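# Reassemble the aquarium canister filter

## Task

Rebuild the aquarium filter: both trays seated fully down inside the canister, the rubber ring lying in the groove on the canister rim, and the head fitted with both latches hooked onto the canister and both levers raised, with the filter left upright.

## Robot and tools

Robot: two seven-joint arms, left_arm and right_arm, each ending in a two-finger parallel gripper. Its fingers point along the gripper's +z axis and close along its y axis. end_effector_position is the point midway between the pads when shut; closed fingertips extend about 19 mm past it, fully open ones about 6 mm.

Frames: the scene frame has its origin at table-top height, midway between the nominal arm bases, with +z up, +x out over the table and left_arm on the +y side (image left/right does not match). Real bases: left_arm at (+0.021, +0.379, +0.050) m, quat_wxyz (+1.000, 0, 0, -0.020); right_arm at (-0.054, -0.348, +0.050) m, quat_wxyz (+1.000, 0, 0, +0.008). Each arm reports its hand pose, velocities and wrist-camera pose in its own base frame; fixed cameras and the table use the scene frame. Reported hand values may be a few cm off, more at long reach.

The 16-number row (used by execute_actions and move): numbers 1-8 are left_arm dx, dy, dz, rx, ry, rz, gripper position, gripper speed; numbers 9-16 are the same for right_arm. All lie in [-1, 1], and both arms must always be filled in. dx..rz are offsets, not poses: they are measured along the arm's current Hand target axes, starting from the Hand target as it was when the action or move began. Scale: 1.0 = 0.6 m for dx, dy, dz and 180 degrees for the rotation vector rx, ry, rz. Six zeros re-request the current Hand target. Gripper position is absolute: +1 fully open (85 mm), 0 about 45 mm, -1 shut; the mapping is not linear, so check position_measured_pct (about 50 minus 50 times the position number). Gripper speed: -1 about 20 mm/s, 0 about 85, +1 about 150; a faster close from a centimetre or more wider grips harder. Grippers start at +1. To leave a gripper alone, resend its previous two numbers, since 0 is a real command.

Tools:
- execute_actions(actions, cameras): actions is a list of actions; each action is a table of up to 15 rows, one row per 1/30 s step, the last row repeating to fill 15 steps. Every row in an action counts from that action's start pose; the next action counts from the new Hand target, so repeated offsets accumulate. An empty list returns all camera images and full status, including the scene number.
- move(target, speed, blend, blocking, cameras): straight-line path toward one row or a list of up to 15 rows, all offsets from the same starting Hand targets. speed in m/s, 0.002 to 0.5 (default 0.25), one value or one per target; turning capped at twice that in rad/s and at 0.873 rad/s. blend in metres rounds corners (0 = stop at each). The whole list has 10 s. Gripper numbers of later targets are applied on arrival, once everything rests. No obstacle avoidance; fast moves overshoot and hit harder. blocking=false returns after about 0.5 s while the move continues.
- wait(seconds 0 to 10), stop() to brake a running move, zoom_image(camera, region [x0, y0, x1, y1] in pixels, at most 504 by 504) on the latest image of cam_high, cam_low, cam_left_wrist or cam_right_wrist, clear_fault(arm) after a reported torque fault, finished_scene(scene 1 or 2), which cannot be undone.

Cameras: cam_high and cam_low are 504x504 fixed views; cam_left_wrist and cam_right_wrist are 672x504 and ride on the hands. Calibration may be off slightly.

Results: end_effector_position (m) and end_effector_quat_wxyz; Hand target (the last commanded pose after clipping, which later offsets start from; the gripper may rest short of it, so send the remaining gap as an offset); Tool commands; joint positions, velocities and torques; Flange force (outside force in gripper axes, includes held weight, absent after row calls); motor temperatures. Gripper: object_status 0 moving, 1 blocked opening, 2 stopped on an object before the requested position (firm grip), 3 reached the requested position or pads met (nothing held, or a weak grip); motor_current_ma near 1000 on a firm hold, near 0 in air. A reading of 98 or more means pads closed on nothing or something very thin. move adds a line: done, off_target, moving, held or fault, with limits=paced (pose clipped) or limits=held (steps withheld).

Control notes: commanded orientation is clipped to within 32 degrees of the measured one per step; large wrist turns can swing the elbow. Joint speed caps are 1.03 rad/s for the first four joints and 0.9 for the wrist ones. Arms are stiff: targets a few mm past a contact press hard; to release a push, command back past the gripper. To grip, close narrower than the part; to release, open a few mm wider.

Avoid: drops, letting go of moving parts, slams, hard pushes, squeezing a part hard while it rests on something, fast swings of loads, and anything leaving the table (that fails the scene). A clearance check blocks arms from approaching each other but not fingers; any arm-to-arm press can fail the scene. Torque faults come from hits or a joint deviating more than 5 degrees (limits 104.5 N m for the first four joints, 51.3 for the wrist ones; wrist motors give only about 18.4, 19.4 and 17.7 N m). Motors heating to 60 °C show MOTOR HOT; at 75 °C the arm sinks for 30 to 60 s. Loose parts may get nudged occasionally.

Each tool is called after ">>>" as name([rows], argument=value, ...), one row to a line, values as JSON.

## Session

Scene 1 solved. Now scene 2.

>>> execute_actions(actions=[])

>>> zoom_image(camera="cam_high", region=[0, 60, 400, 460])

>>> zoom_image(camera="cam_low", region=[0, 150, 350, 500])

Scene clock: 0.00 s.
left_arm: end_effector_position=(+0.1996, -0.2290, +0.1584) position_measured_pct=0.0 object_status=3 motor_current_ma=0 end_effector_quat_wxyz=(-0.248, +0.798, -0.225, +0.502) | right_arm: end_effector_position=(+0.2496, +0.0937, +0.2380) position_measured_pct=0.0 object_status=3 motor_current_ma=0 end_effector_quat_wxyz=(-0.519, -0.330, +0.779, +0.117)
Joint positions: left_arm=[1.56 0.795 0.295 2.378 -1.212 1.379 0.925] | right_arm=[-0.236 0.811 -0.133 1.46 -0.1 1.982 2.002]
Joint velocities: within noise
Joint torques (N m): no reading
Motor temperatures (°C): left_arm=[37 33 32 36 37 41 48] | right_arm=[37 39 36 35 50 49 38]
Flange force (N): no reading
Hand target: left_arm +0.1996, -0.2290, +0.1584; -0.248, +0.798, -0.225, +0.502 | right_arm +0.2496, +0.0937, +0.2380; -0.519, -0.330, +0.779, +0.117
Tool commands: left_gripper/position=+1.0 left_gripper/speed=+1.0 right_gripper/position=+1.0 right_gripper/speed=+1.0
camera_calibration:
cam_left_wrist: T_world_to_cam=[[-0.132132, -0.790184, -0.598456, -0.0644723], [-0.406649, 0.593817, -0.694275, 0.382229], [0.903979, 0.151626, -0.399789, 0.0670293], [0, 0, 0, 1]] pos_world=[0.0863211, -0.288083, 0.253586]
cam_right_wrist: T_world_to_cam=[[-0.399149, 0.755042, 0.520184, -0.0939145], [0.245596, 0.634649, -0.732736, 0.110036], [-0.883382, -0.164716, -0.438755, 0.483582], [0, 0, 0, 1]] pos_world=[0.362677, 0.0807289, 0.341654]

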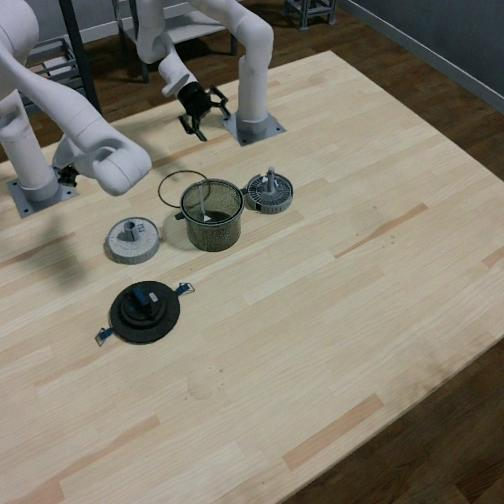

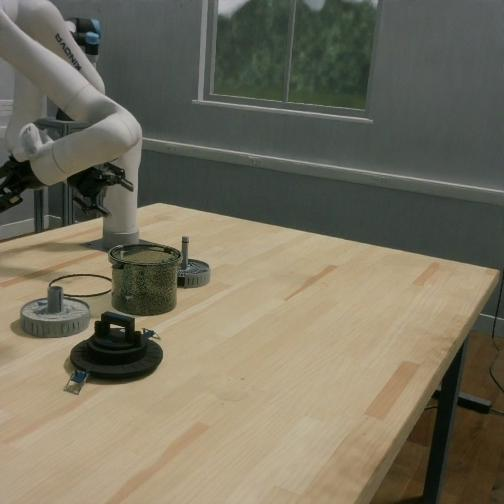

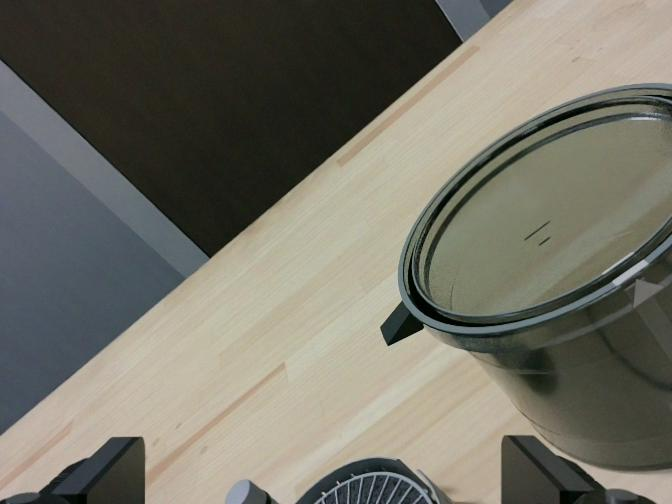

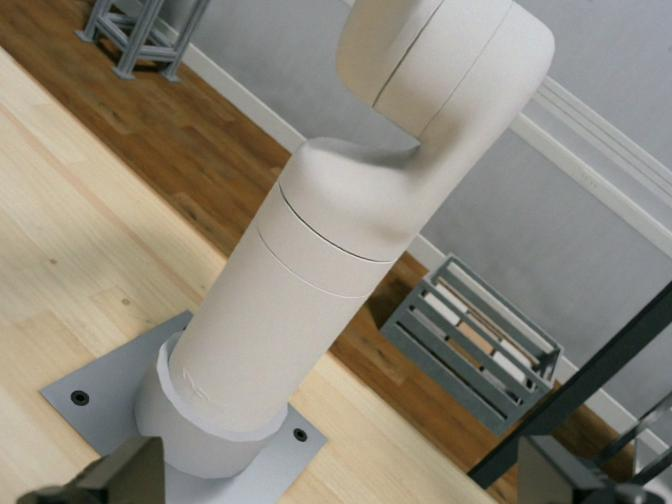

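Scaled by 1.260.

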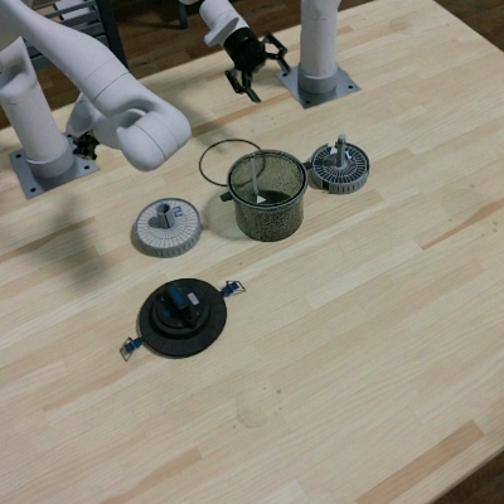

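Scaled by 1.440.

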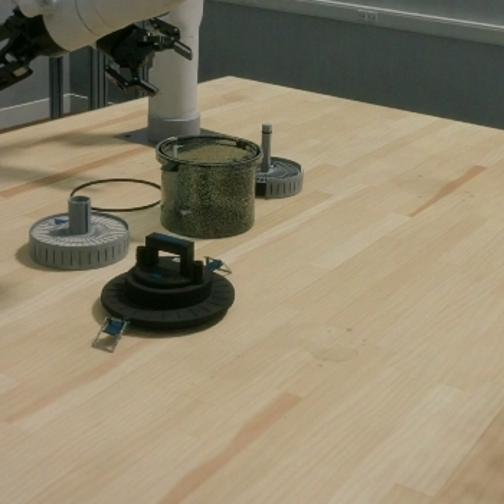

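>>> move(target=[0.034,-0.2363,0.0443,-0.1693,-0.3427,-0.1536,-0.2,-1,-0.071,0.077,-0.073,0.432,0.0974,-0.649,-0.2,-1], speed=0.3, cameras=["all"])

Scene clock: 8.03 s.
left_arm: end_effector_position=(+0.2476, -0.1269, +0.2506) position_measured_pct=60.2 object_status=3 motor_current_ma=0 end_effector_quat_wxyz=(+0.000, +1.000, +0.000, +0.000) | right_arm: end_effector_position=(+0.2806, +0.1627, +0.2501) position_measured_pct=60.2 object_status=3 motor_current_ma=0 end_effector_quat_wxyz=(+0.000, +1.000, +0.000, +0.000)
Joint positions: left_arm=[0.521 -0.002 -0.136 2.048 -0.001 1.096 -1.186] | right_arm=[0.166 0.169 -0.873 1.915 0.143 1.122 3.949]
Joint torques (N m): left_arm=[-0.02 -8.54 0.98 -8.9 0.2 0.03 -0.19] | right_arm=[-0.44 -8.12 -2.43 -9.32 -0.37 -0.1 0.53]
Flange force (N): left_arm=[-0.3 -1.3 2.5] | right_arm=[-2.4 2.0 3.0]
Hand target: left_arm +0.2476, -0.1269, +0.2506; +0.000, +1.000, +0.000, +0.000 | right_arm +0.2806, +0.1627, +0.2501; +0.000, +1.000, +0.000, +0.000
Off the commanded pose: left_arm 0.000 m, 0 deg | right_arm 0.000 m, 0 deg.
move: done
camera_calibration:
cam_left_wrist: T_world_to_cam=[[0.0147008, -0.999429, 0.030418, -0.142763], [-0.999842, -0.01439, 0.0104125, 0.298216], [-0.00996885, -0.0305663, -0.999483, 0.39849], [0, 0, 0, 1]] pos_world=[0.30424, -0.12621, 0.399521]
cam_right_wrist: T_world_to_cam=[[-0.00324565, -0.999964, -0.00786968, 0.166577], [-0.999991, 0.00322384, 0.00278255, 0.335773], [-0.00275708, 0.00787864, -0.999965, 0.392842], [0, 0, 0, 1]] pos_world=[0.337394, 0.162394, 0.393205]

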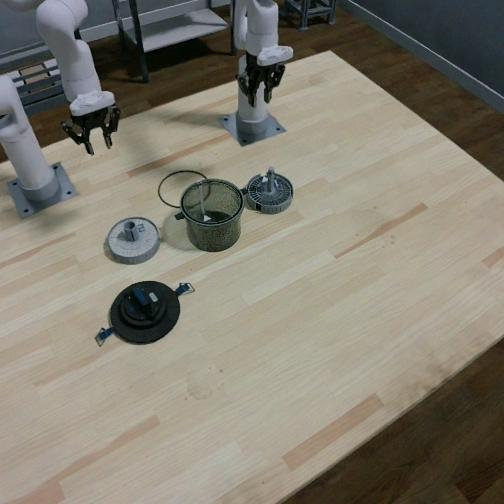

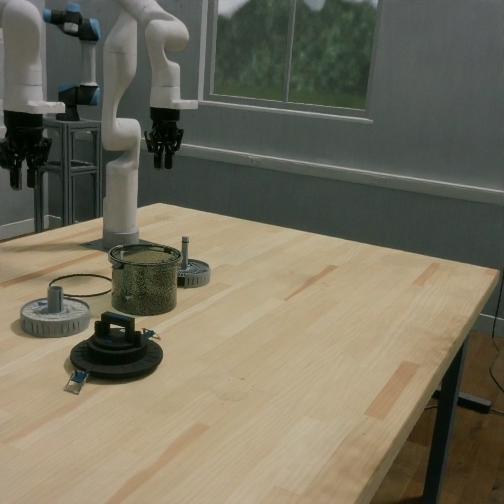

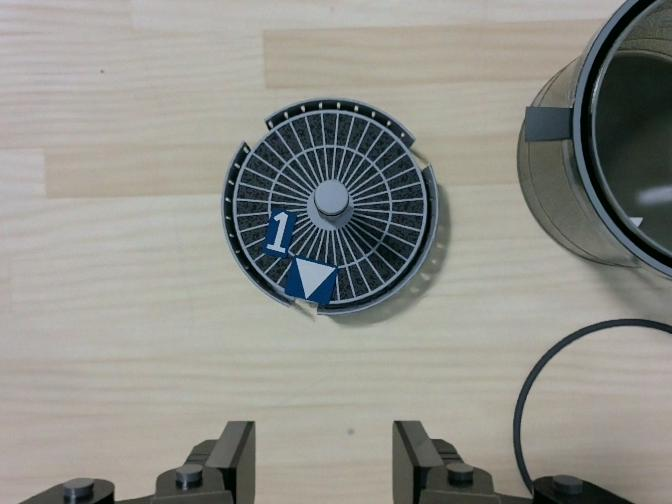

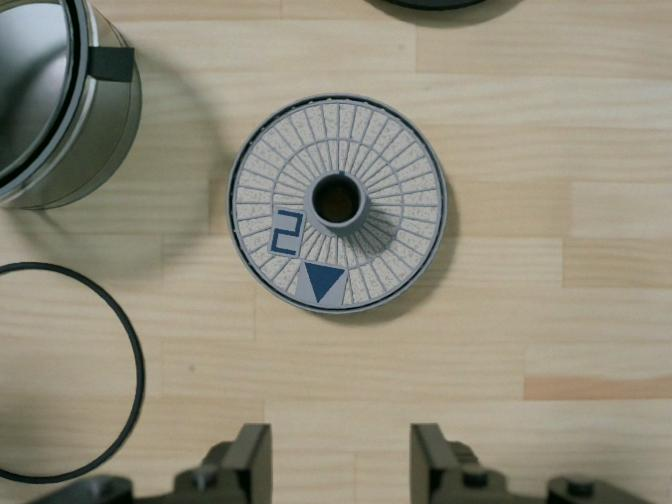

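>>> move(target=[0.105,0.348,0,0,0,0,-0.2,-1,0,0,0,0,0,0,-0.2,-1], speed=0.3, cameras=["cam_left_wrist"])

>>> zoom_image(camera="cam_left_wrist", region=[90, 0, 594, 504])

Scene clock: 10.80 s.
left_arm: end_effector_position=(+0.3105, -0.3358, +0.2506) position_measured_pct=60.2 object_status=3 motor_current_ma=0 end_effector_quat_wxyz=(+0.000, +1.000, +0.000, +0.000) | right_arm: end_effector_position=(+0.2806, +0.1627, +0.2501) position_measured_pct=60.2 object_status=3 motor_current_ma=0 end_effector_quat_wxyz=(+0.000, +1.000, +0.000, +0.000)
Joint positions: left_arm=[0.75 0.396 0.029 1.536 -0.013 1.209 -0.79] | right_arm=[0.166 0.169 -0.873 1.915 0.143 1.122 3.949]
Joint torques (N m): left_arm=[0.03 -17.19 1.24 -9.51 0.25 -0.04 -0.18] | right_arm=[-0.4 -8.13 -2.43 -9.29 -0.38 -0.12 0.4]
Flange force (N): left_arm=[-1.2 -1.2 2.6] | right_arm=[-2.3 2.3 2.8]
Hand target: left_arm +0.3105, -0.3358, +0.2506; +0.000, +1.000, +0.000, +0.000 | right_arm +0.2806, +0.1627, +0.2501; +0.000, +1.000, +0.000, +0.000
Off the commanded pose: left_arm 0.000 m, 0 deg | right_arm 0.000 m, 0 deg.
move: done
camera_calibration:
cam_left_wrist: T_world_to_cam=[[0.0147015, -0.999426, 0.0305194, -0.352508], [-0.999843, -0.0143927, 0.010314, 0.358139], [-0.00986882, -0.0306663, -0.999481, 0.392661], [0, 0, 0, 1]] pos_world=[0.36714, -0.33511, 0.399521]
Images, in order (width x height): cam_left_wrist 672x504.

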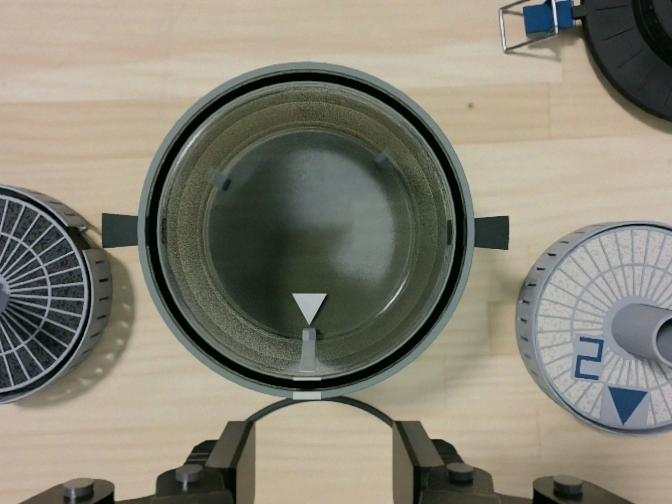

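Scaled by 1.000.

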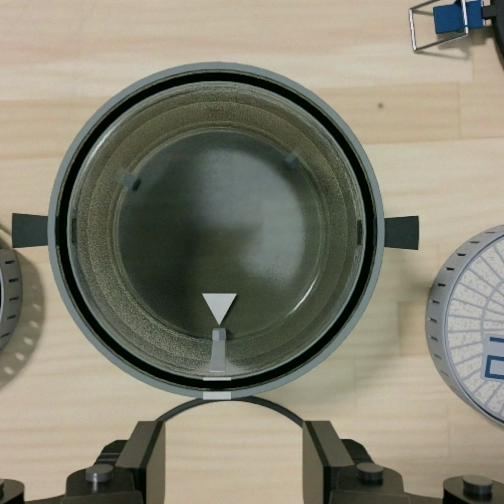

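>>> move(target=[0.0275,-0.3413,0.1177,0,0,0,-0.2,-1,0.1325,-0.002,0.15,0,0,0,-0.2,-1], speed=0.25, cameras=["all"])

Scene clock: 14.40 s.
left_arm: end_effector_position=(+0.3271, -0.1310, +0.1800) position_measured_pct=60.2 object_status=3 motor_current_ma=0 end_effector_quat_wxyz=(+0.000, +1.000, +0.000, +0.000) | right_arm: end_effector_position=(+0.3601, +0.1639, +0.1601) position_measured_pct=60.2 object_status=3 motor_current_ma=0 end_effector_quat_wxyz=(+0.000, +1.000, +0.000, +0.000)
Joint positions: left_arm=[0.387 0.263 -0.094 1.996 0.031 0.883 -1.295] | right_arm=[0.06 0.474 -0.76 1.879 0.397 0.946 3.83]
Joint torques (N m): left_arm=[0.14 -12.93 0.91 -7.75 0.17 0.1 -0.46] | right_arm=[-0.38 -13.24 -3.94 -8.07 -0.44 -0.14 0.4]
Flange force (N): left_arm=[-1.3 0.0 2.2] | right_arm=[-3.8 1.8 3.1]
Hand target: left_arm +0.3271, -0.1310, +0.1800; +0.000, +1.000, +0.000, +0.000 | right_arm +0.3601, +0.1639, +0.1601; +0.000, +1.000, +0.000, +0.000
Off the commanded pose: left_arm 0.000 m, 0 deg | right_arm 0.000 m, 0 deg.
move: done
camera_calibration:
cam_left_wrist: T_world_to_cam=[[0.0147008, -0.999429, 0.030418, -0.145882], [-0.999842, -0.01439, 0.0104125, 0.37838], [-0.00996885, -0.0305663, -0.999483, 0.328594], [0, 0, 0, 1]] pos_world=[0.38374, -0.13031, 0.328921]
cam_right_wrist: T_world_to_cam=[[-0.00324703, -0.999963, -0.00796966, 0.167357], [-0.999991, 0.00322495, 0.00278287, 0.415419], [-0.00275707, 0.00797863, -0.999964, 0.302938], [0, 0, 0, 1]] pos_world=[0.416794, 0.163594, 0.303105]

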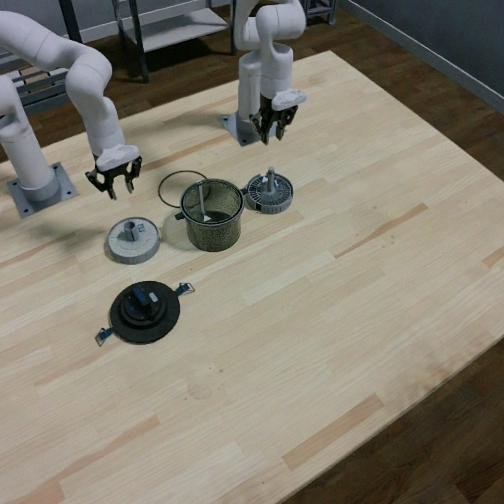

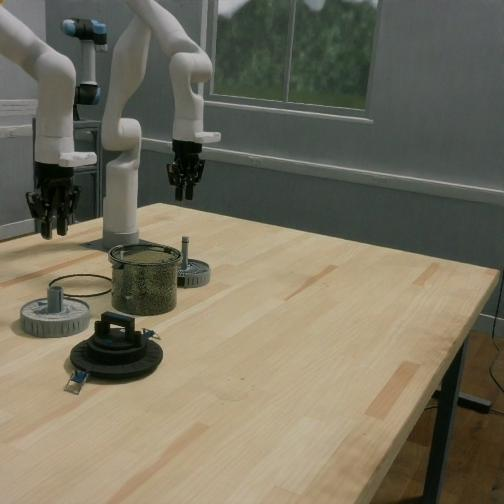

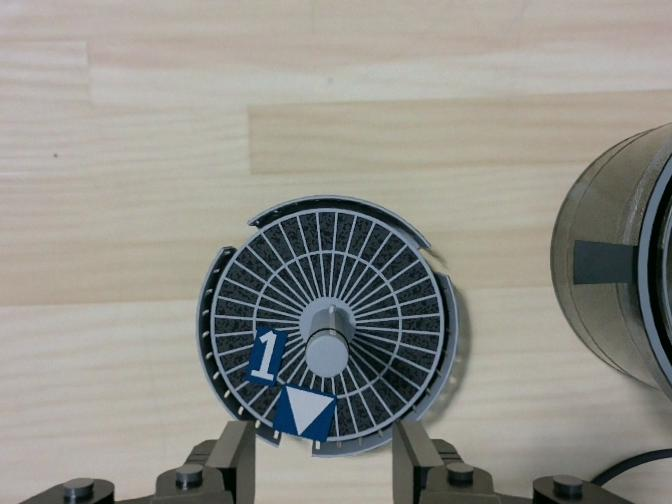

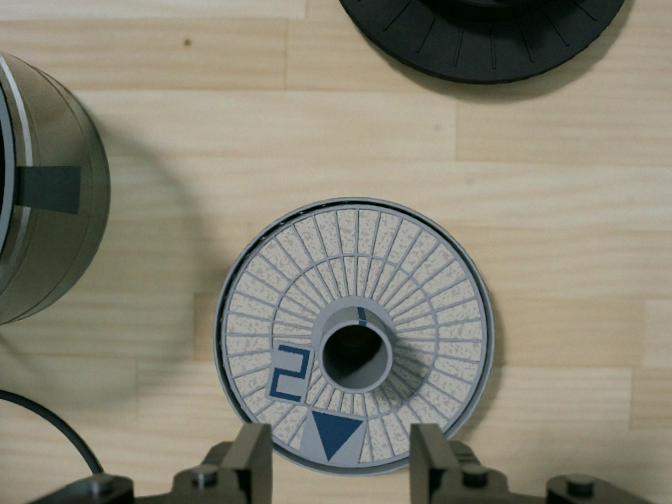

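>>> move(target=[0.0197,0.0017,0.1,0,0,0,-0.2,-1,0.02,0.0083,0.07,0,0,0,0.0,-1], speed=0.12, cameras=["cam_left_wrist","cam_right_wrist","cam_low"])

>>> zoom_image(camera="cam_low", region=[0, 130, 240, 350])

Scene clock: 16.80 s.
left_arm: end_effector_position=(+0.3390, -0.1320, +0.1200) position_measured_pct=60.2 object_status=3 motor_current_ma=0 end_effector_quat_wxyz=(+0.000, +1.000, +0.000, +0.000) | right_arm: end_effector_position=(+0.3720, +0.1590, +0.1181) position_measured_pct=49.8 object_status=3 motor_current_ma=0 end_effector_quat_wxyz=(+0.000, +1.000, +0.000, +0.000)
Joint positions: left_arm=[0.372 0.396 -0.089 2.051 0.053 0.696 -1.323] | right_arm=[0.033 0.56 -0.707 1.907 0.476 0.849 3.79]
Joint torques (N m): left_arm=[0.07 -14.15 0.98 -6.51 0.23 0.25 -0.29] | right_arm=[-0.42 -14.27 -4.19 -7.31 -0.42 -0.01 0.45]
Flange force (N): left_arm=[-1.9 -0.2 2.1] | right_arm=[-4.7 1.9 3.3]
Hand target: left_arm +0.3390, -0.1320, +0.1200; +0.000, +1.000, +0.000, +0.000 | right_arm +0.3720, +0.1590, +0.1181; +0.000, +1.000, +0.000, +0.000
Off the commanded pose: left_arm 0.000 m, 0 deg | right_arm 0.000 m, 0 deg.
move: done
camera_calibration:
cam_left_wrist: T_world_to_cam=[[0.0147008, -0.999429, 0.030418, -0.145231], [-0.999842, -0.01439, 0.0104125, 0.390888], [-0.00996885, -0.0305663, -0.999483, 0.268713], [0, 0, 0, 1]] pos_world=[0.39564, -0.13131, 0.268921]
cam_right_wrist: T_world_to_cam=[[-0.00324703, -0.999963, -0.00796966, 0.162161], [-0.999991, 0.00322495, 0.00278287, 0.427552], [-0.00275707, 0.00797863, -0.999964, 0.261011], [0, 0, 0, 1]] pos_world=[0.428794, 0.158694, 0.261105]
Images, in order (width x height): cam_low 504x504, cam_left_wrist 672x504, cam_right_wrist 672x504.

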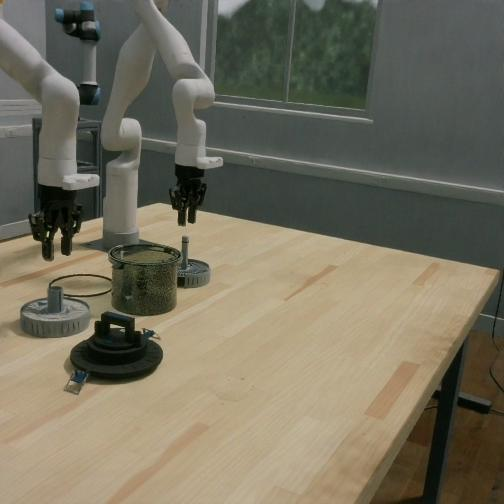

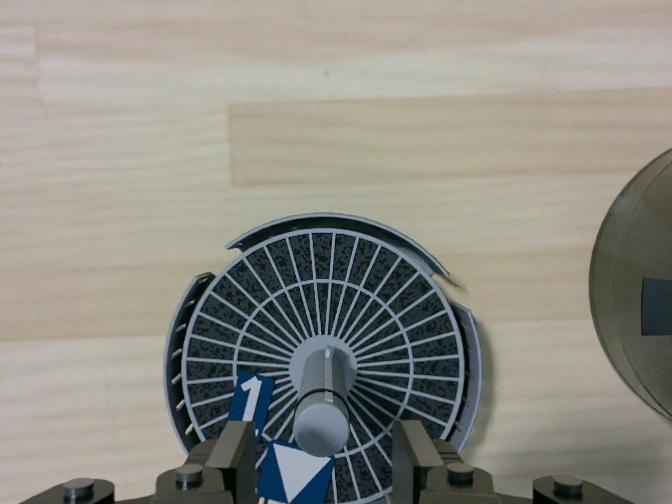

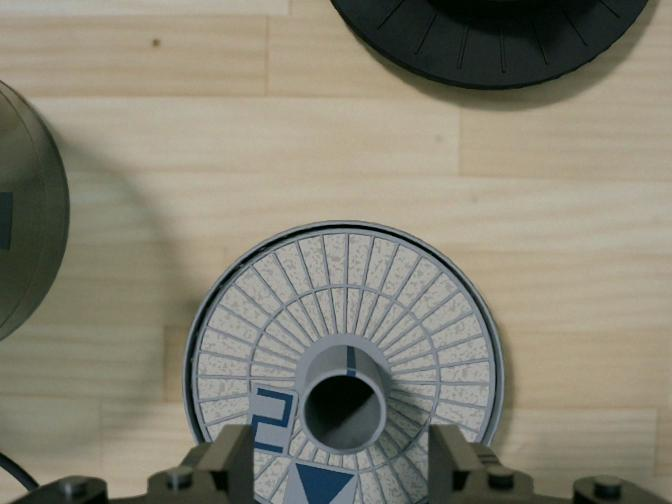

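Scaled by 2.100.

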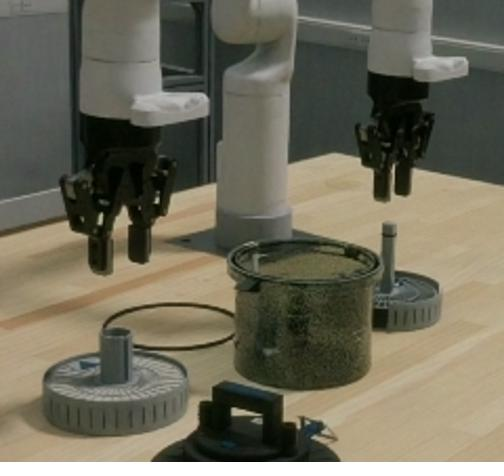

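>>> move(target=[0.0067,0,0.05,0,0,0,-0.2,-1,0.004,0.001,0.05,0,0,0,0.0,-1], speed=0.08, cameras=["cam_left_wrist","cam_right_wrist","cam_low"])

>>> zoom_image(camera="cam_low", region=[0, 130, 240, 350])

Scene clock: 18.67 s.
left_arm: end_effector_position=(+0.3430, -0.1320, +0.0900) position_measured_pct=60.2 object_status=3 motor_current_ma=0 end_effector_quat_wxyz=(+0.000, +1.000, +0.000, +0.000) | right_arm: end_effector_position=(+0.3744, +0.1584, +0.0881) position_measured_pct=49.8 object_status=3 motor_current_ma=0 end_effector_quat_wxyz=(+0.000, +1.000, +0.000, +0.000)
Joint positions: left_arm=[0.362 0.467 -0.083 2.073 0.066 0.604 -1.337] | right_arm=[0.004 0.616 -0.666 1.933 0.533 0.776 3.747]
Joint torques (N m): left_arm=[0.06 -14.62 0.86 -5.84 0.2 -0.01 -0.17] | right_arm=[-0.37 -14.69 -4.33 -6.78 -0.44 -0.22 0.43]
Flange force (N): left_arm=[-1.8 -0.4 0.7] | right_arm=[-5.1 1.9 2.7]
Hand target: left_arm +0.3430, -0.1320, +0.0900; +0.000, +1.000, +0.000, +0.000 | right_arm +0.3744, +0.1584, +0.0880; +0.000, +1.000, +0.000, +0.000
Off the commanded pose: left_arm 0.000 m, 0 deg | right_arm 0.000 m, 0 deg.
move: done
camera_calibration:
cam_left_wrist: T_world_to_cam=[[0.0148007, -0.999428, 0.0304165, -0.144417], [-0.999841, -0.0144899, 0.0104148, 0.395186], [-0.00996812, -0.0305658, -0.999483, 0.238768], [0, 0, 0, 1]] pos_world=[0.39964, -0.13131, 0.238921]
cam_right_wrist: T_world_to_cam=[[-0.00324703, -0.999963, -0.00796966, 0.16133], [-0.999991, 0.00322495, 0.00278287, 0.430037], [-0.00275707, 0.00797863, -0.999964, 0.231024], [0, 0, 0, 1]] pos_world=[0.431194, 0.158094, 0.231105]
Images, in order (width x height): cam_low 504x504, cam_left_wrist 672x504, cam_right_wrist 672x504.

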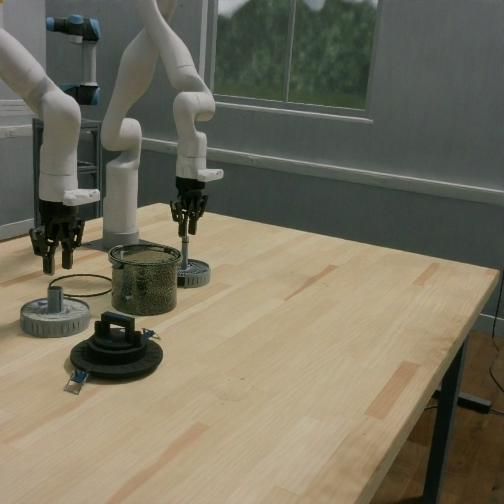

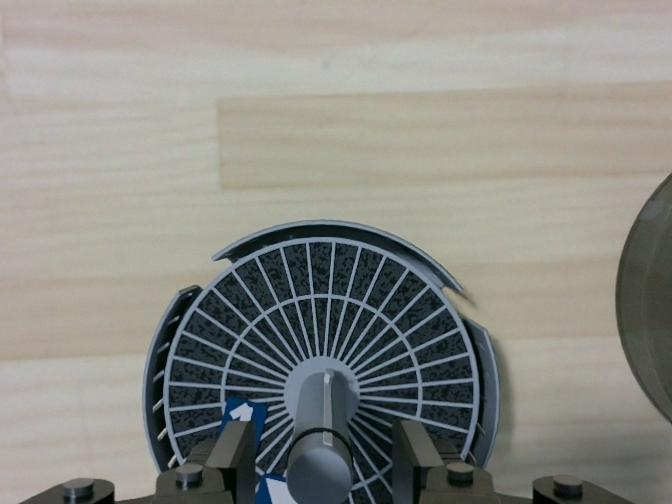

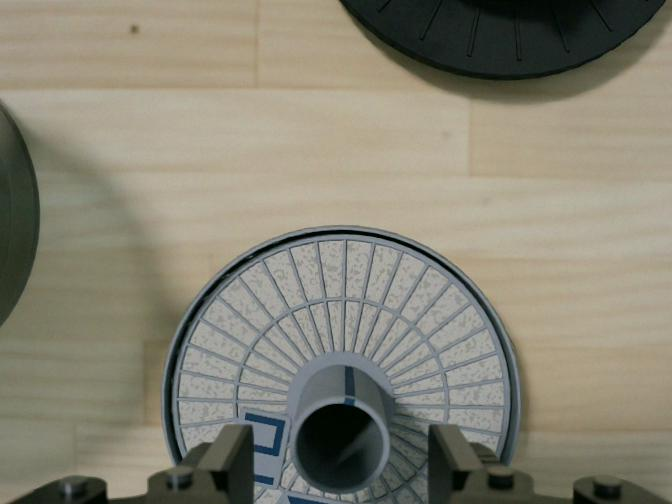

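Scaled by 2.100.

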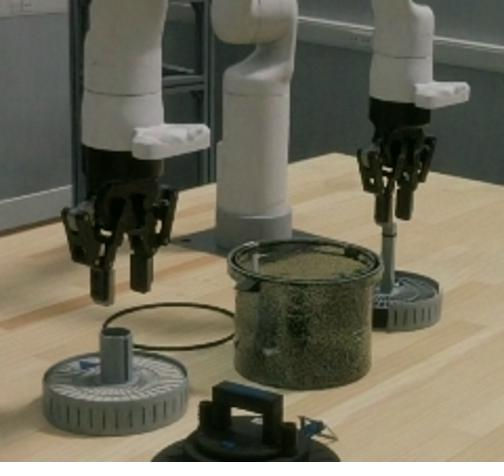

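>>> move([
  [-0.0125,-0.0018,0.01,0,0,0,-0.2,-1,-0.0083,0,0.01,0,0,0,0.0,-1],
  [-0.0125,-0.0018,0.035,0,0,0,-0.2,-1,-0.0083,0,0.03,0,0,0,0.0,-1],
], speed=0.06, blend=0.002, cameras=["cam_left_wrist","cam_right_wrist","cam_low"])

>>> zoom_image(camera="cam_low", region=[0, 130, 240, 350])

Scene clock: 21.47 s.
left_arm: end_effector_position=(+0.3355, -0.1309, +0.0690) position_measured_pct=60.2 object_status=3 motor_current_ma=0 end_effector_quat_wxyz=(+0.000, +1.000, +0.000, +0.000) | right_arm: end_effector_position=(+0.3694, +0.1584, +0.0701) position_measured_pct=49.8 object_status=3 motor_current_ma=0 end_effector_quat_wxyz=(+0.000, +1.000, +0.000, +0.000)
Joint positions: left_arm=[0.361 0.505 -0.077 2.116 0.074 0.523 -1.343] | right_arm=[-0.02 0.641 -0.638 1.964 0.569 0.721 3.708]
Joint torques (N m): left_arm=[0.03 -15.04 0.92 -5.18 0.26 0.22 -0.21] | right_arm=[-0.55 -14.84 -4.25 -6.38 -0.36 -0.02 0.57]
Flange force (N): left_arm=[-1.7 0.0 2.0] | right_arm=[-5.9 2.4 3.1]
Hand target: left_arm +0.3355, -0.1309, +0.0690; +0.000, +1.000, +0.000, +0.000 | right_arm +0.3694, +0.1584, +0.0700; +0.000, +1.000, +0.000, +0.000
Off the commanded pose: left_arm 0.000 m, 0 deg | right_arm 0.000 m, 0 deg.
move: done
camera_calibration:
cam_left_wrist: T_world_to_cam=[[0.0147008, -0.999429, 0.030418, -0.142529], [-0.999842, -0.01439, 0.0104125, 0.387935], [-0.00996885, -0.0305663, -0.999483, 0.217738], [0, 0, 0, 1]] pos_world=[0.39214, -0.13021, 0.217921]
cam_right_wrist: T_world_to_cam=[[-0.00324703, -0.999963, -0.00796966, 0.16117], [-0.999991, 0.00322495, 0.00278287, 0.425087], [-0.00275707, 0.00797863, -0.999964, 0.213011], [0, 0, 0, 1]] pos_world=[0.426194, 0.158094, 0.213105]
Images, in order (width x height): cam_low 504x504, cam_left_wrist 672x504, cam_right_wrist 672x504.

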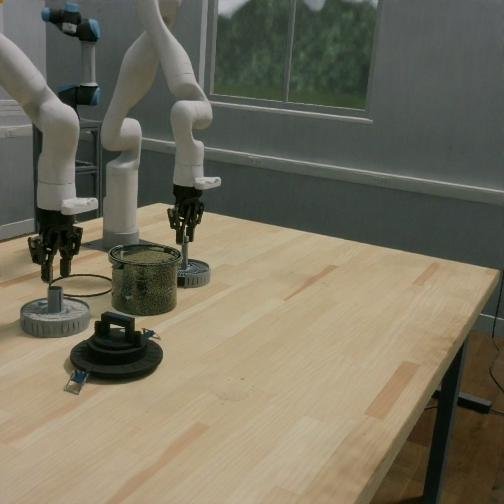

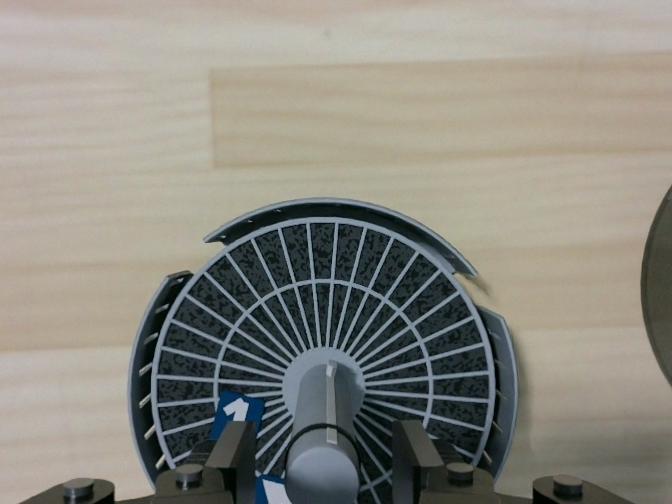

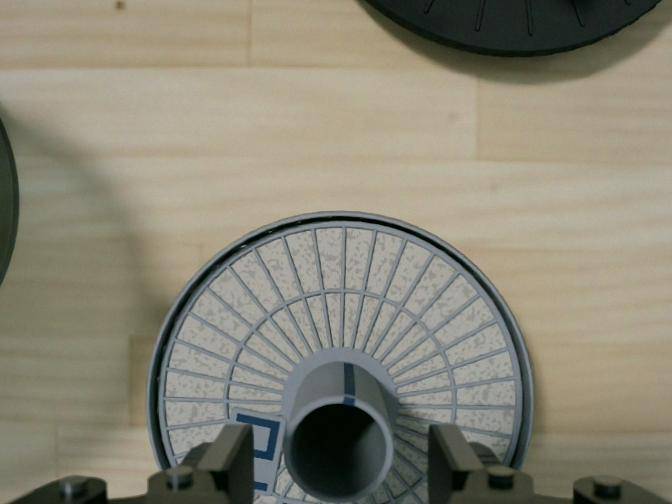

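Scaled by 2.100.

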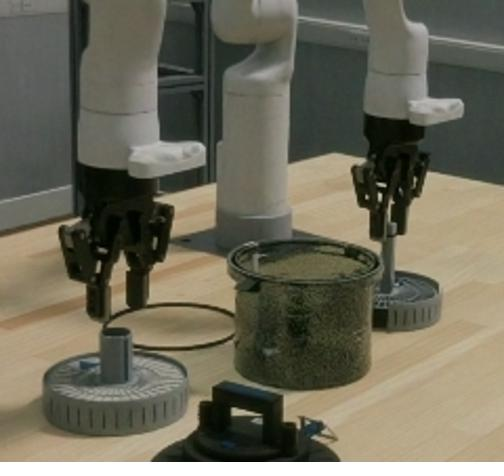

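>>> move(target=[0,0,0.0317,0,0,0,-0.2,-1,0,0,0.02,0,0,0,0.0,-1], speed=0.06)

>>> execute_actions([
  [[0,0,0,0,0,0,-0.58,-1,0,0,0,0,0,0,0,-1]],
  [[0,0,0,0,0,0,-0.58,-1,0,0,0,0,0,0,0,-1]],
], cameras=["cam_left_wrist","cam_right_wrist"])

Scene clock: 22.97 s.
left_arm: end_effector_position=(+0.3355, -0.1309, +0.0500) position_measured_pct=60.2 object_status=3 motor_current_ma=0 end_effector_quat_wxyz=(+0.000, +1.000, +0.000, +0.000) | right_arm: end_effector_position=(+0.3694, +0.1584, +0.0581) position_measured_pct=49.8 object_status=3 motor_current_ma=0 end_effector_quat_wxyz=(+0.000, +1.000, +0.000, +0.000)
Joint positions: left_arm=[0.355 0.551 -0.07 2.131 0.082 0.461 -1.35] | right_arm=[-0.035 0.664 -0.618 1.974 0.593 0.691 3.687]
Joint torques (N m): left_arm=[-0.01 -15.42 0.98 -4.82 0.19 0.14 -0.16] | right_arm=[-0.38 -15.19 -4.24 -6.19 -0.47 -0.26 0.42]
Flange force (N): left_arm=[-2.0 -0.1 1.9] | right_arm=[-5.6 2.2 3.0]
Hand target: left_arm +0.3355, -0.1309, +0.0500; +0.000, +1.000, +0.000, +0.000 | right_arm +0.3694, +0.1584, +0.0580; +0.000, +1.000, +0.000, +0.000
Off the commanded pose: left_arm 0.000 m, 0 deg | right_arm 0.000 m, 0 deg.
move: done

Scene clock: 24.17 s.
left_arm: end_effector_position=(+0.3355, -0.1309, +0.0500) position_measured_pct=78.8 object_status=3 motor_current_ma=30 end_effector_quat_wxyz=(+0.000, +1.000, +0.000, +0.000) | right_arm: end_effector_position=(+0.3694, +0.1584, +0.0580) position_measured_pct=49.8 object_status=3 motor_current_ma=0 end_effector_quat_wxyz=(+0.000, +1.000, +0.000, +0.000)
Joint positions: left_arm=[0.355 0.551 -0.07 2.131 0.082 0.461 -1.35] | right_arm=[-0.035 0.664 -0.618 1.974 0.593 0.691 3.687]
Joint torques (N m): left_arm=[0.11 -14.75 1.11 -4.6 0.29 -0.02 -0.21] | right_arm=[-0.39 -15.2 -4.09 -6.17 -0.43 -0.14 0.41]
Hand target: left_arm +0.3355, -0.1309, +0.0500; +0.000, +1.000, +0.000, +0.000 | right_arm +0.3694, +0.1584, +0.0580; +0.000, +1.000, +0.000, +0.000
Off the commanded pose: left_arm 0.000 m, 0 deg | right_arm 0.000 m, 0 deg.
camera_calibration:
cam_left_wrist: T_world_to_cam=[[0.0147008, -0.999429, 0.030418, -0.141951], [-0.999842, -0.01439, 0.0104125, 0.388133], [-0.00996885, -0.0305663, -0.999483, 0.198748], [0, 0, 0, 1]] pos_world=[0.39214, -0.13021, 0.198921]
cam_right_wrist: T_world_to_cam=[[-0.00324824, -0.999963, -0.00796965, 0.161075], [-0.999991, 0.00322615, 0.00278288, 0.42512], [-0.00275707, 0.00797861, -0.999964, 0.201011], [0, 0, 0, 1]] pos_world=[0.426194, 0.158094, 0.201105]
Images, in order (width x height): cam_left_wrist 672x504, cam_right_wrist 672x504.

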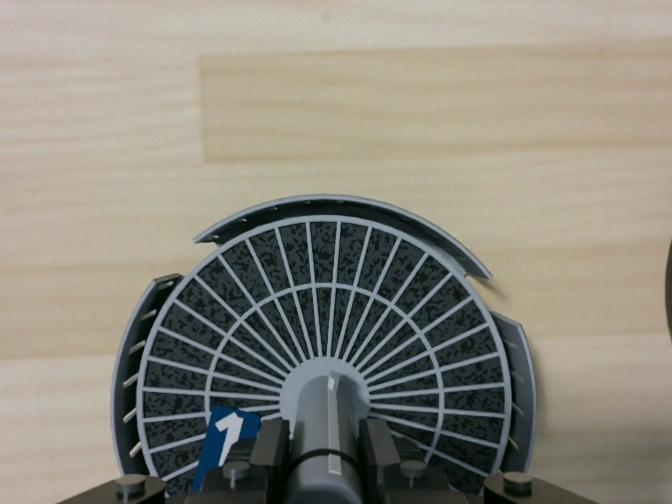

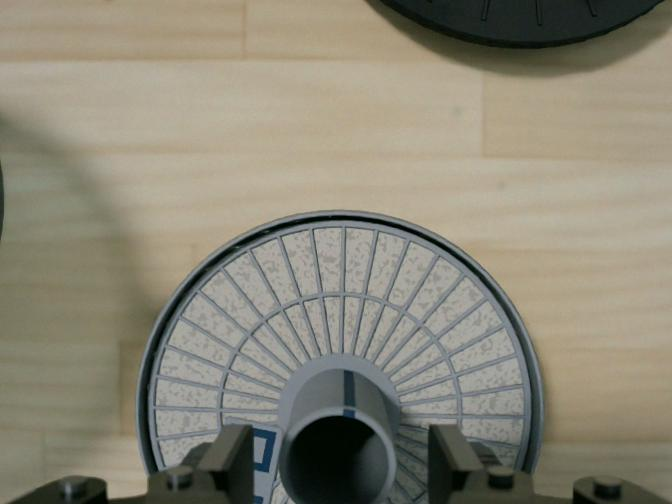

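>>> execute_actions([
  [[0,0,0,0,0,0,-0.62,-1,0,0,0,0,0,0,0,-1]],
  [[0,0,0,0,0,0,-0.62,-1,0,0,0,0,0,0,0,-1]],
])

Scene clock: 25.63 s.
left_arm: end_effector_position=(+0.3355, -0.1309, +0.0500) position_measured_pct=80.1 object_status=2 motor_current_ma=1000 end_effector_quat_wxyz=(+0.000, +1.000, +0.000, +0.000) | right_arm: end_effector_position=(+0.3694, +0.1584, +0.0580) position_measured_pct=49.8 object_status=3 motor_current_ma=0 end_effector_quat_wxyz=(+0.000, +1.000, +0.000, +0.000)
Joint positions: left_arm=[0.355 0.551 -0.07 2.131 0.082 0.461 -1.35] | right_arm=[-0.035 0.664 -0.618 1.974 0.593 0.691 3.687]
Joint torques (N m): left_arm=[0.31 -12.24 1.05 -4.03 0.2 -0.29 -0.18] | right_arm=[-0.42 -15.22 -4.1 -6.13 -0.42 -0.13 0.41]
Hand target: left_arm +0.3355, -0.1309, +0.0500; +0.000, +1.000, +0.000, +0.000 | right_arm +0.3694, +0.1584, +0.0580; +0.000, +1.000, +0.000, +0.000
Off the commanded pose: left_arm 0.000 m, 0 deg | right_arm 0.000 m, 0 deg.

>>> move([
  [0,0,-0.05,0,0,0,-0.62,-1,0.03,0.0217,-0.168,0,0,0,0,-1],
  [0,0,-0.258,0,0,0,-0.62,-1,0.115,0.0217,-0.168,0.2457,0.2457,-0.4549,-0.4,-1],
], speed=[0.06,0.2], cameras=["all"])

Scene clock: 35.80 s.
left_arm: end_effector_position=(+0.3355, -0.1309, +0.2048) position_measured_pct=80.1 object_status=2 motor_current_ma=1000 end_effector_quat_wxyz=(+0.000, +1.000, +0.000, +0.000) | right_arm: end_effector_position=(+0.4385, +0.1453, +0.1588) position_measured_pct=69.7 object_status=0 motor_current_ma=0 end_effector_quat_wxyz=(-0.336, +0.622, +0.622, +0.336)
Joint positions: left_arm=[0.383 0.241 -0.097 1.929 0.028 0.972 -1.299] | right_arm=[0.962 1.411 -1.578 1.806 0.603 0.877 5.76]
Joint torques (N m): left_arm=[0.01 -13.6 0.93 -8.61 0.23 -0.02 -0.2] | right_arm=[-0.39 -15.32 -11.49 -3.18 -2.04 -1.4 0.41]
Flange force (N): left_arm=[-0.8 -0.4 3.5] | right_arm=[-0.1 -6.4 2.8]
Hand target: left_arm +0.3355, -0.1309, +0.2048; +0.000, +1.000, +0.000, +0.000 | right_arm +0.4385, +0.1453, +0.1588; -0.336, +0.622, +0.622, +0.336
Off the commanded pose: left_arm 0.000 m, 0 deg | right_arm 0.000 m, 0 deg.
move: done
camera_calibration:
cam_left_wrist: T_world_to_cam=[[0.0148, -0.999428, 0.030418, -0.146699], [-0.999842, -0.0144922, 0.0103149, 0.386542], [-0.00986813, -0.0305659, -0.999484, 0.353429], [0, 0, 0, 1]] pos_world=[0.39214, -0.13021, 0.353721]
cam_right_wrist: T_world_to_cam=[[0.99996, 0.00438801, -0.00782625, -0.43681], [-0.00412497, -0.549782, -0.835298, 0.270723], [-0.00796803, 0.835297, -0.549742, 0.112641], [0, 0, 0, 1]] pos_world=[0.438807, 0.0566668, 0.284639]

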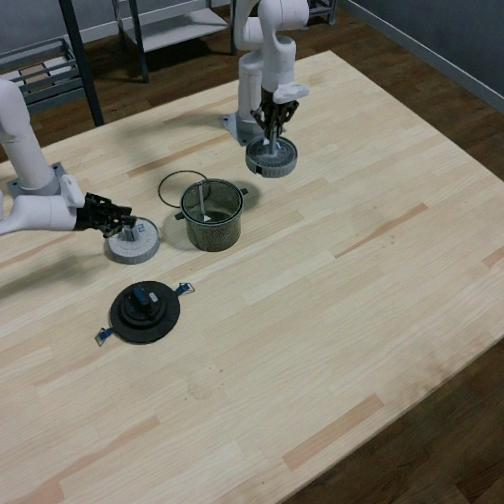

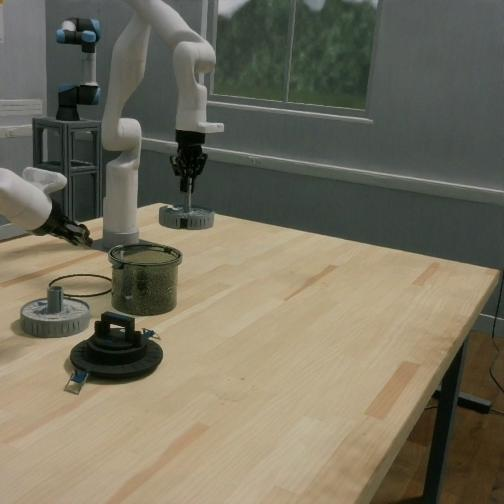

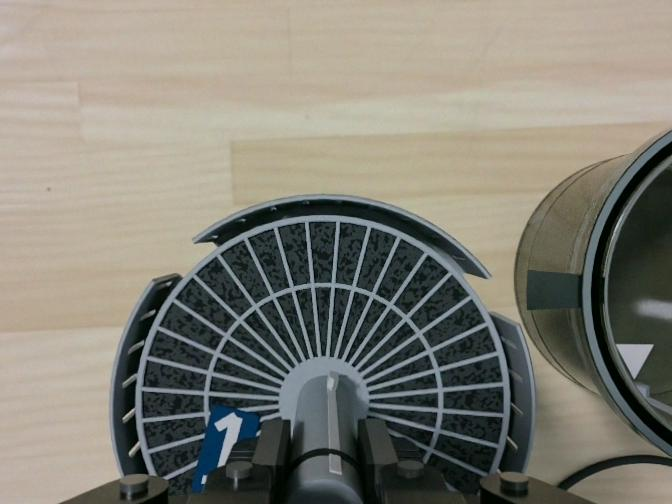

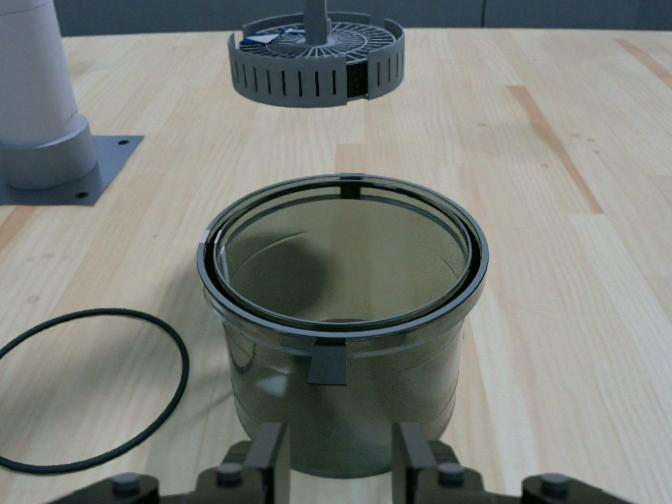

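>>> move(target=[0.0575,0.325,-0.02,0,0,-0.0711,-0.62,-1,0,0,0,0,0,0,-0.4,-1], speed=0.15, cameras=["all"])

>>> zoom_image(camera="cam_low", region=[80, 150, 220, 330])

Scene clock: 38.20 s.
left_arm: end_effector_position=(+0.3698, -0.3259, +0.2168) position_measured_pct=80.1 object_status=2 motor_current_ma=1000 end_effector_quat_wxyz=(+0.000, +0.994, +0.111, +0.000) | right_arm: end_effector_position=(+0.4385, +0.1453, +0.1588) position_measured_pct=69.7 object_status=3 motor_current_ma=0 end_effector_quat_wxyz=(-0.336, +0.622, +0.622, +0.336)
Joint positions: left_arm=[0.7 0.506 -0.043 1.473 0.023 1.163 -0.695] | right_arm=[0.962 1.411 -1.578 1.806 0.603 0.877 5.76]
Joint torques (N m): left_arm=[-0.13 -19.6 1.1 -9.04 0.29 0.19 0] | right_arm=[-0.4 -15.31 -11.45 -3.15 -2.03 -1.4 0.39]
Flange force (N): left_arm=[-0.1 -0.1 2.9] | right_arm=[-0.1 -6.3 2.7]
Hand target: left_arm +0.3698, -0.3259, +0.2168; +0.000, +0.994, +0.111, +0.000 | right_arm +0.4385, +0.1453, +0.1588; -0.336, +0.622, +0.622, +0.336
Off the commanded pose: left_arm 0.000 m, 0 deg | right_arm 0.000 m, 0 deg.
move: done
camera_calibration:
cam_left_wrist: T_world_to_cam=[[0.235794, -0.971323, 0.030534, -0.415068], [-0.971799, -0.235584, 0.0103467, 0.335444], [-0.00285666, -0.0321126, -0.99948, 0.356704], [0, 0, 0, 1]] pos_world=[0.424873, -0.312685, 0.365721]
cam_right_wrist: T_world_to_cam=[[0.99996, 0.00438801, -0.00782625, -0.43681], [-0.00412497, -0.549782, -0.835298, 0.270723], [-0.00796803, 0.835297, -0.549742, 0.112641], [0, 0, 0, 1]] pos_world=[0.438807, 0.0566668, 0.284639]

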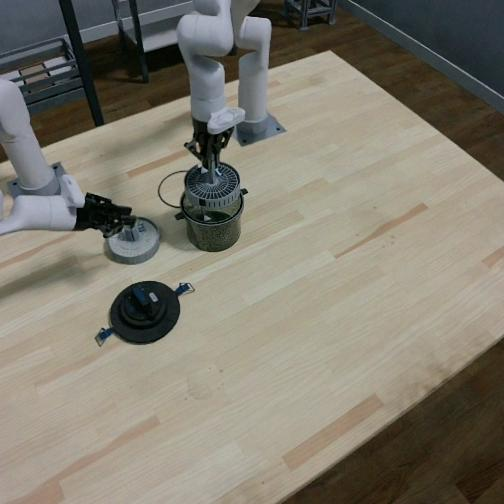

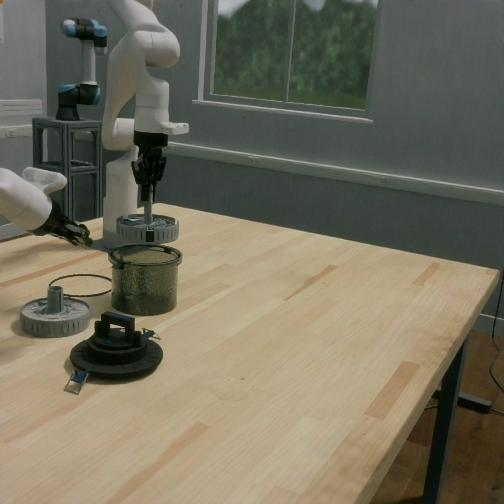

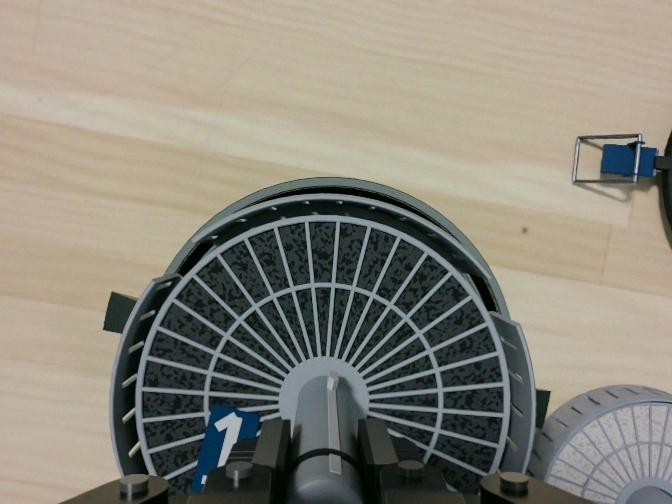

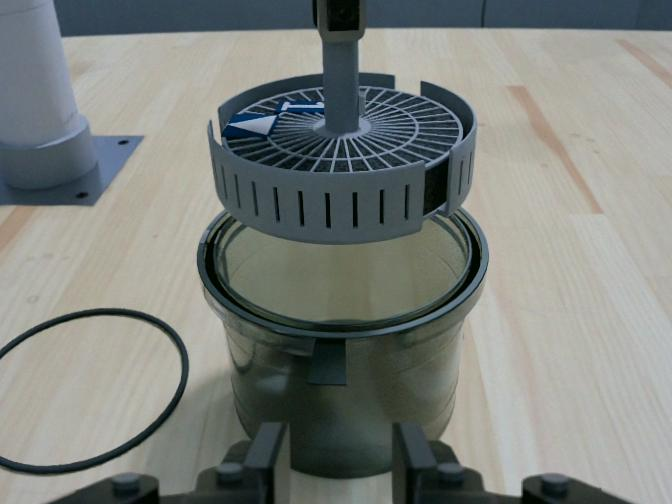

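Scaled by 2.800.

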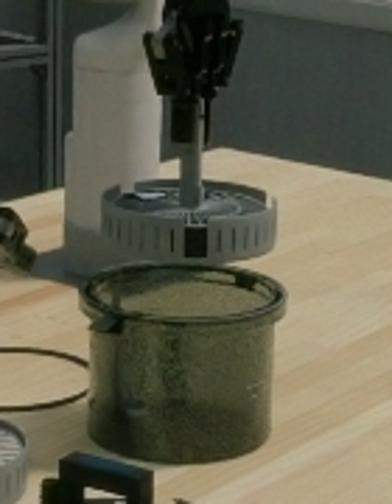

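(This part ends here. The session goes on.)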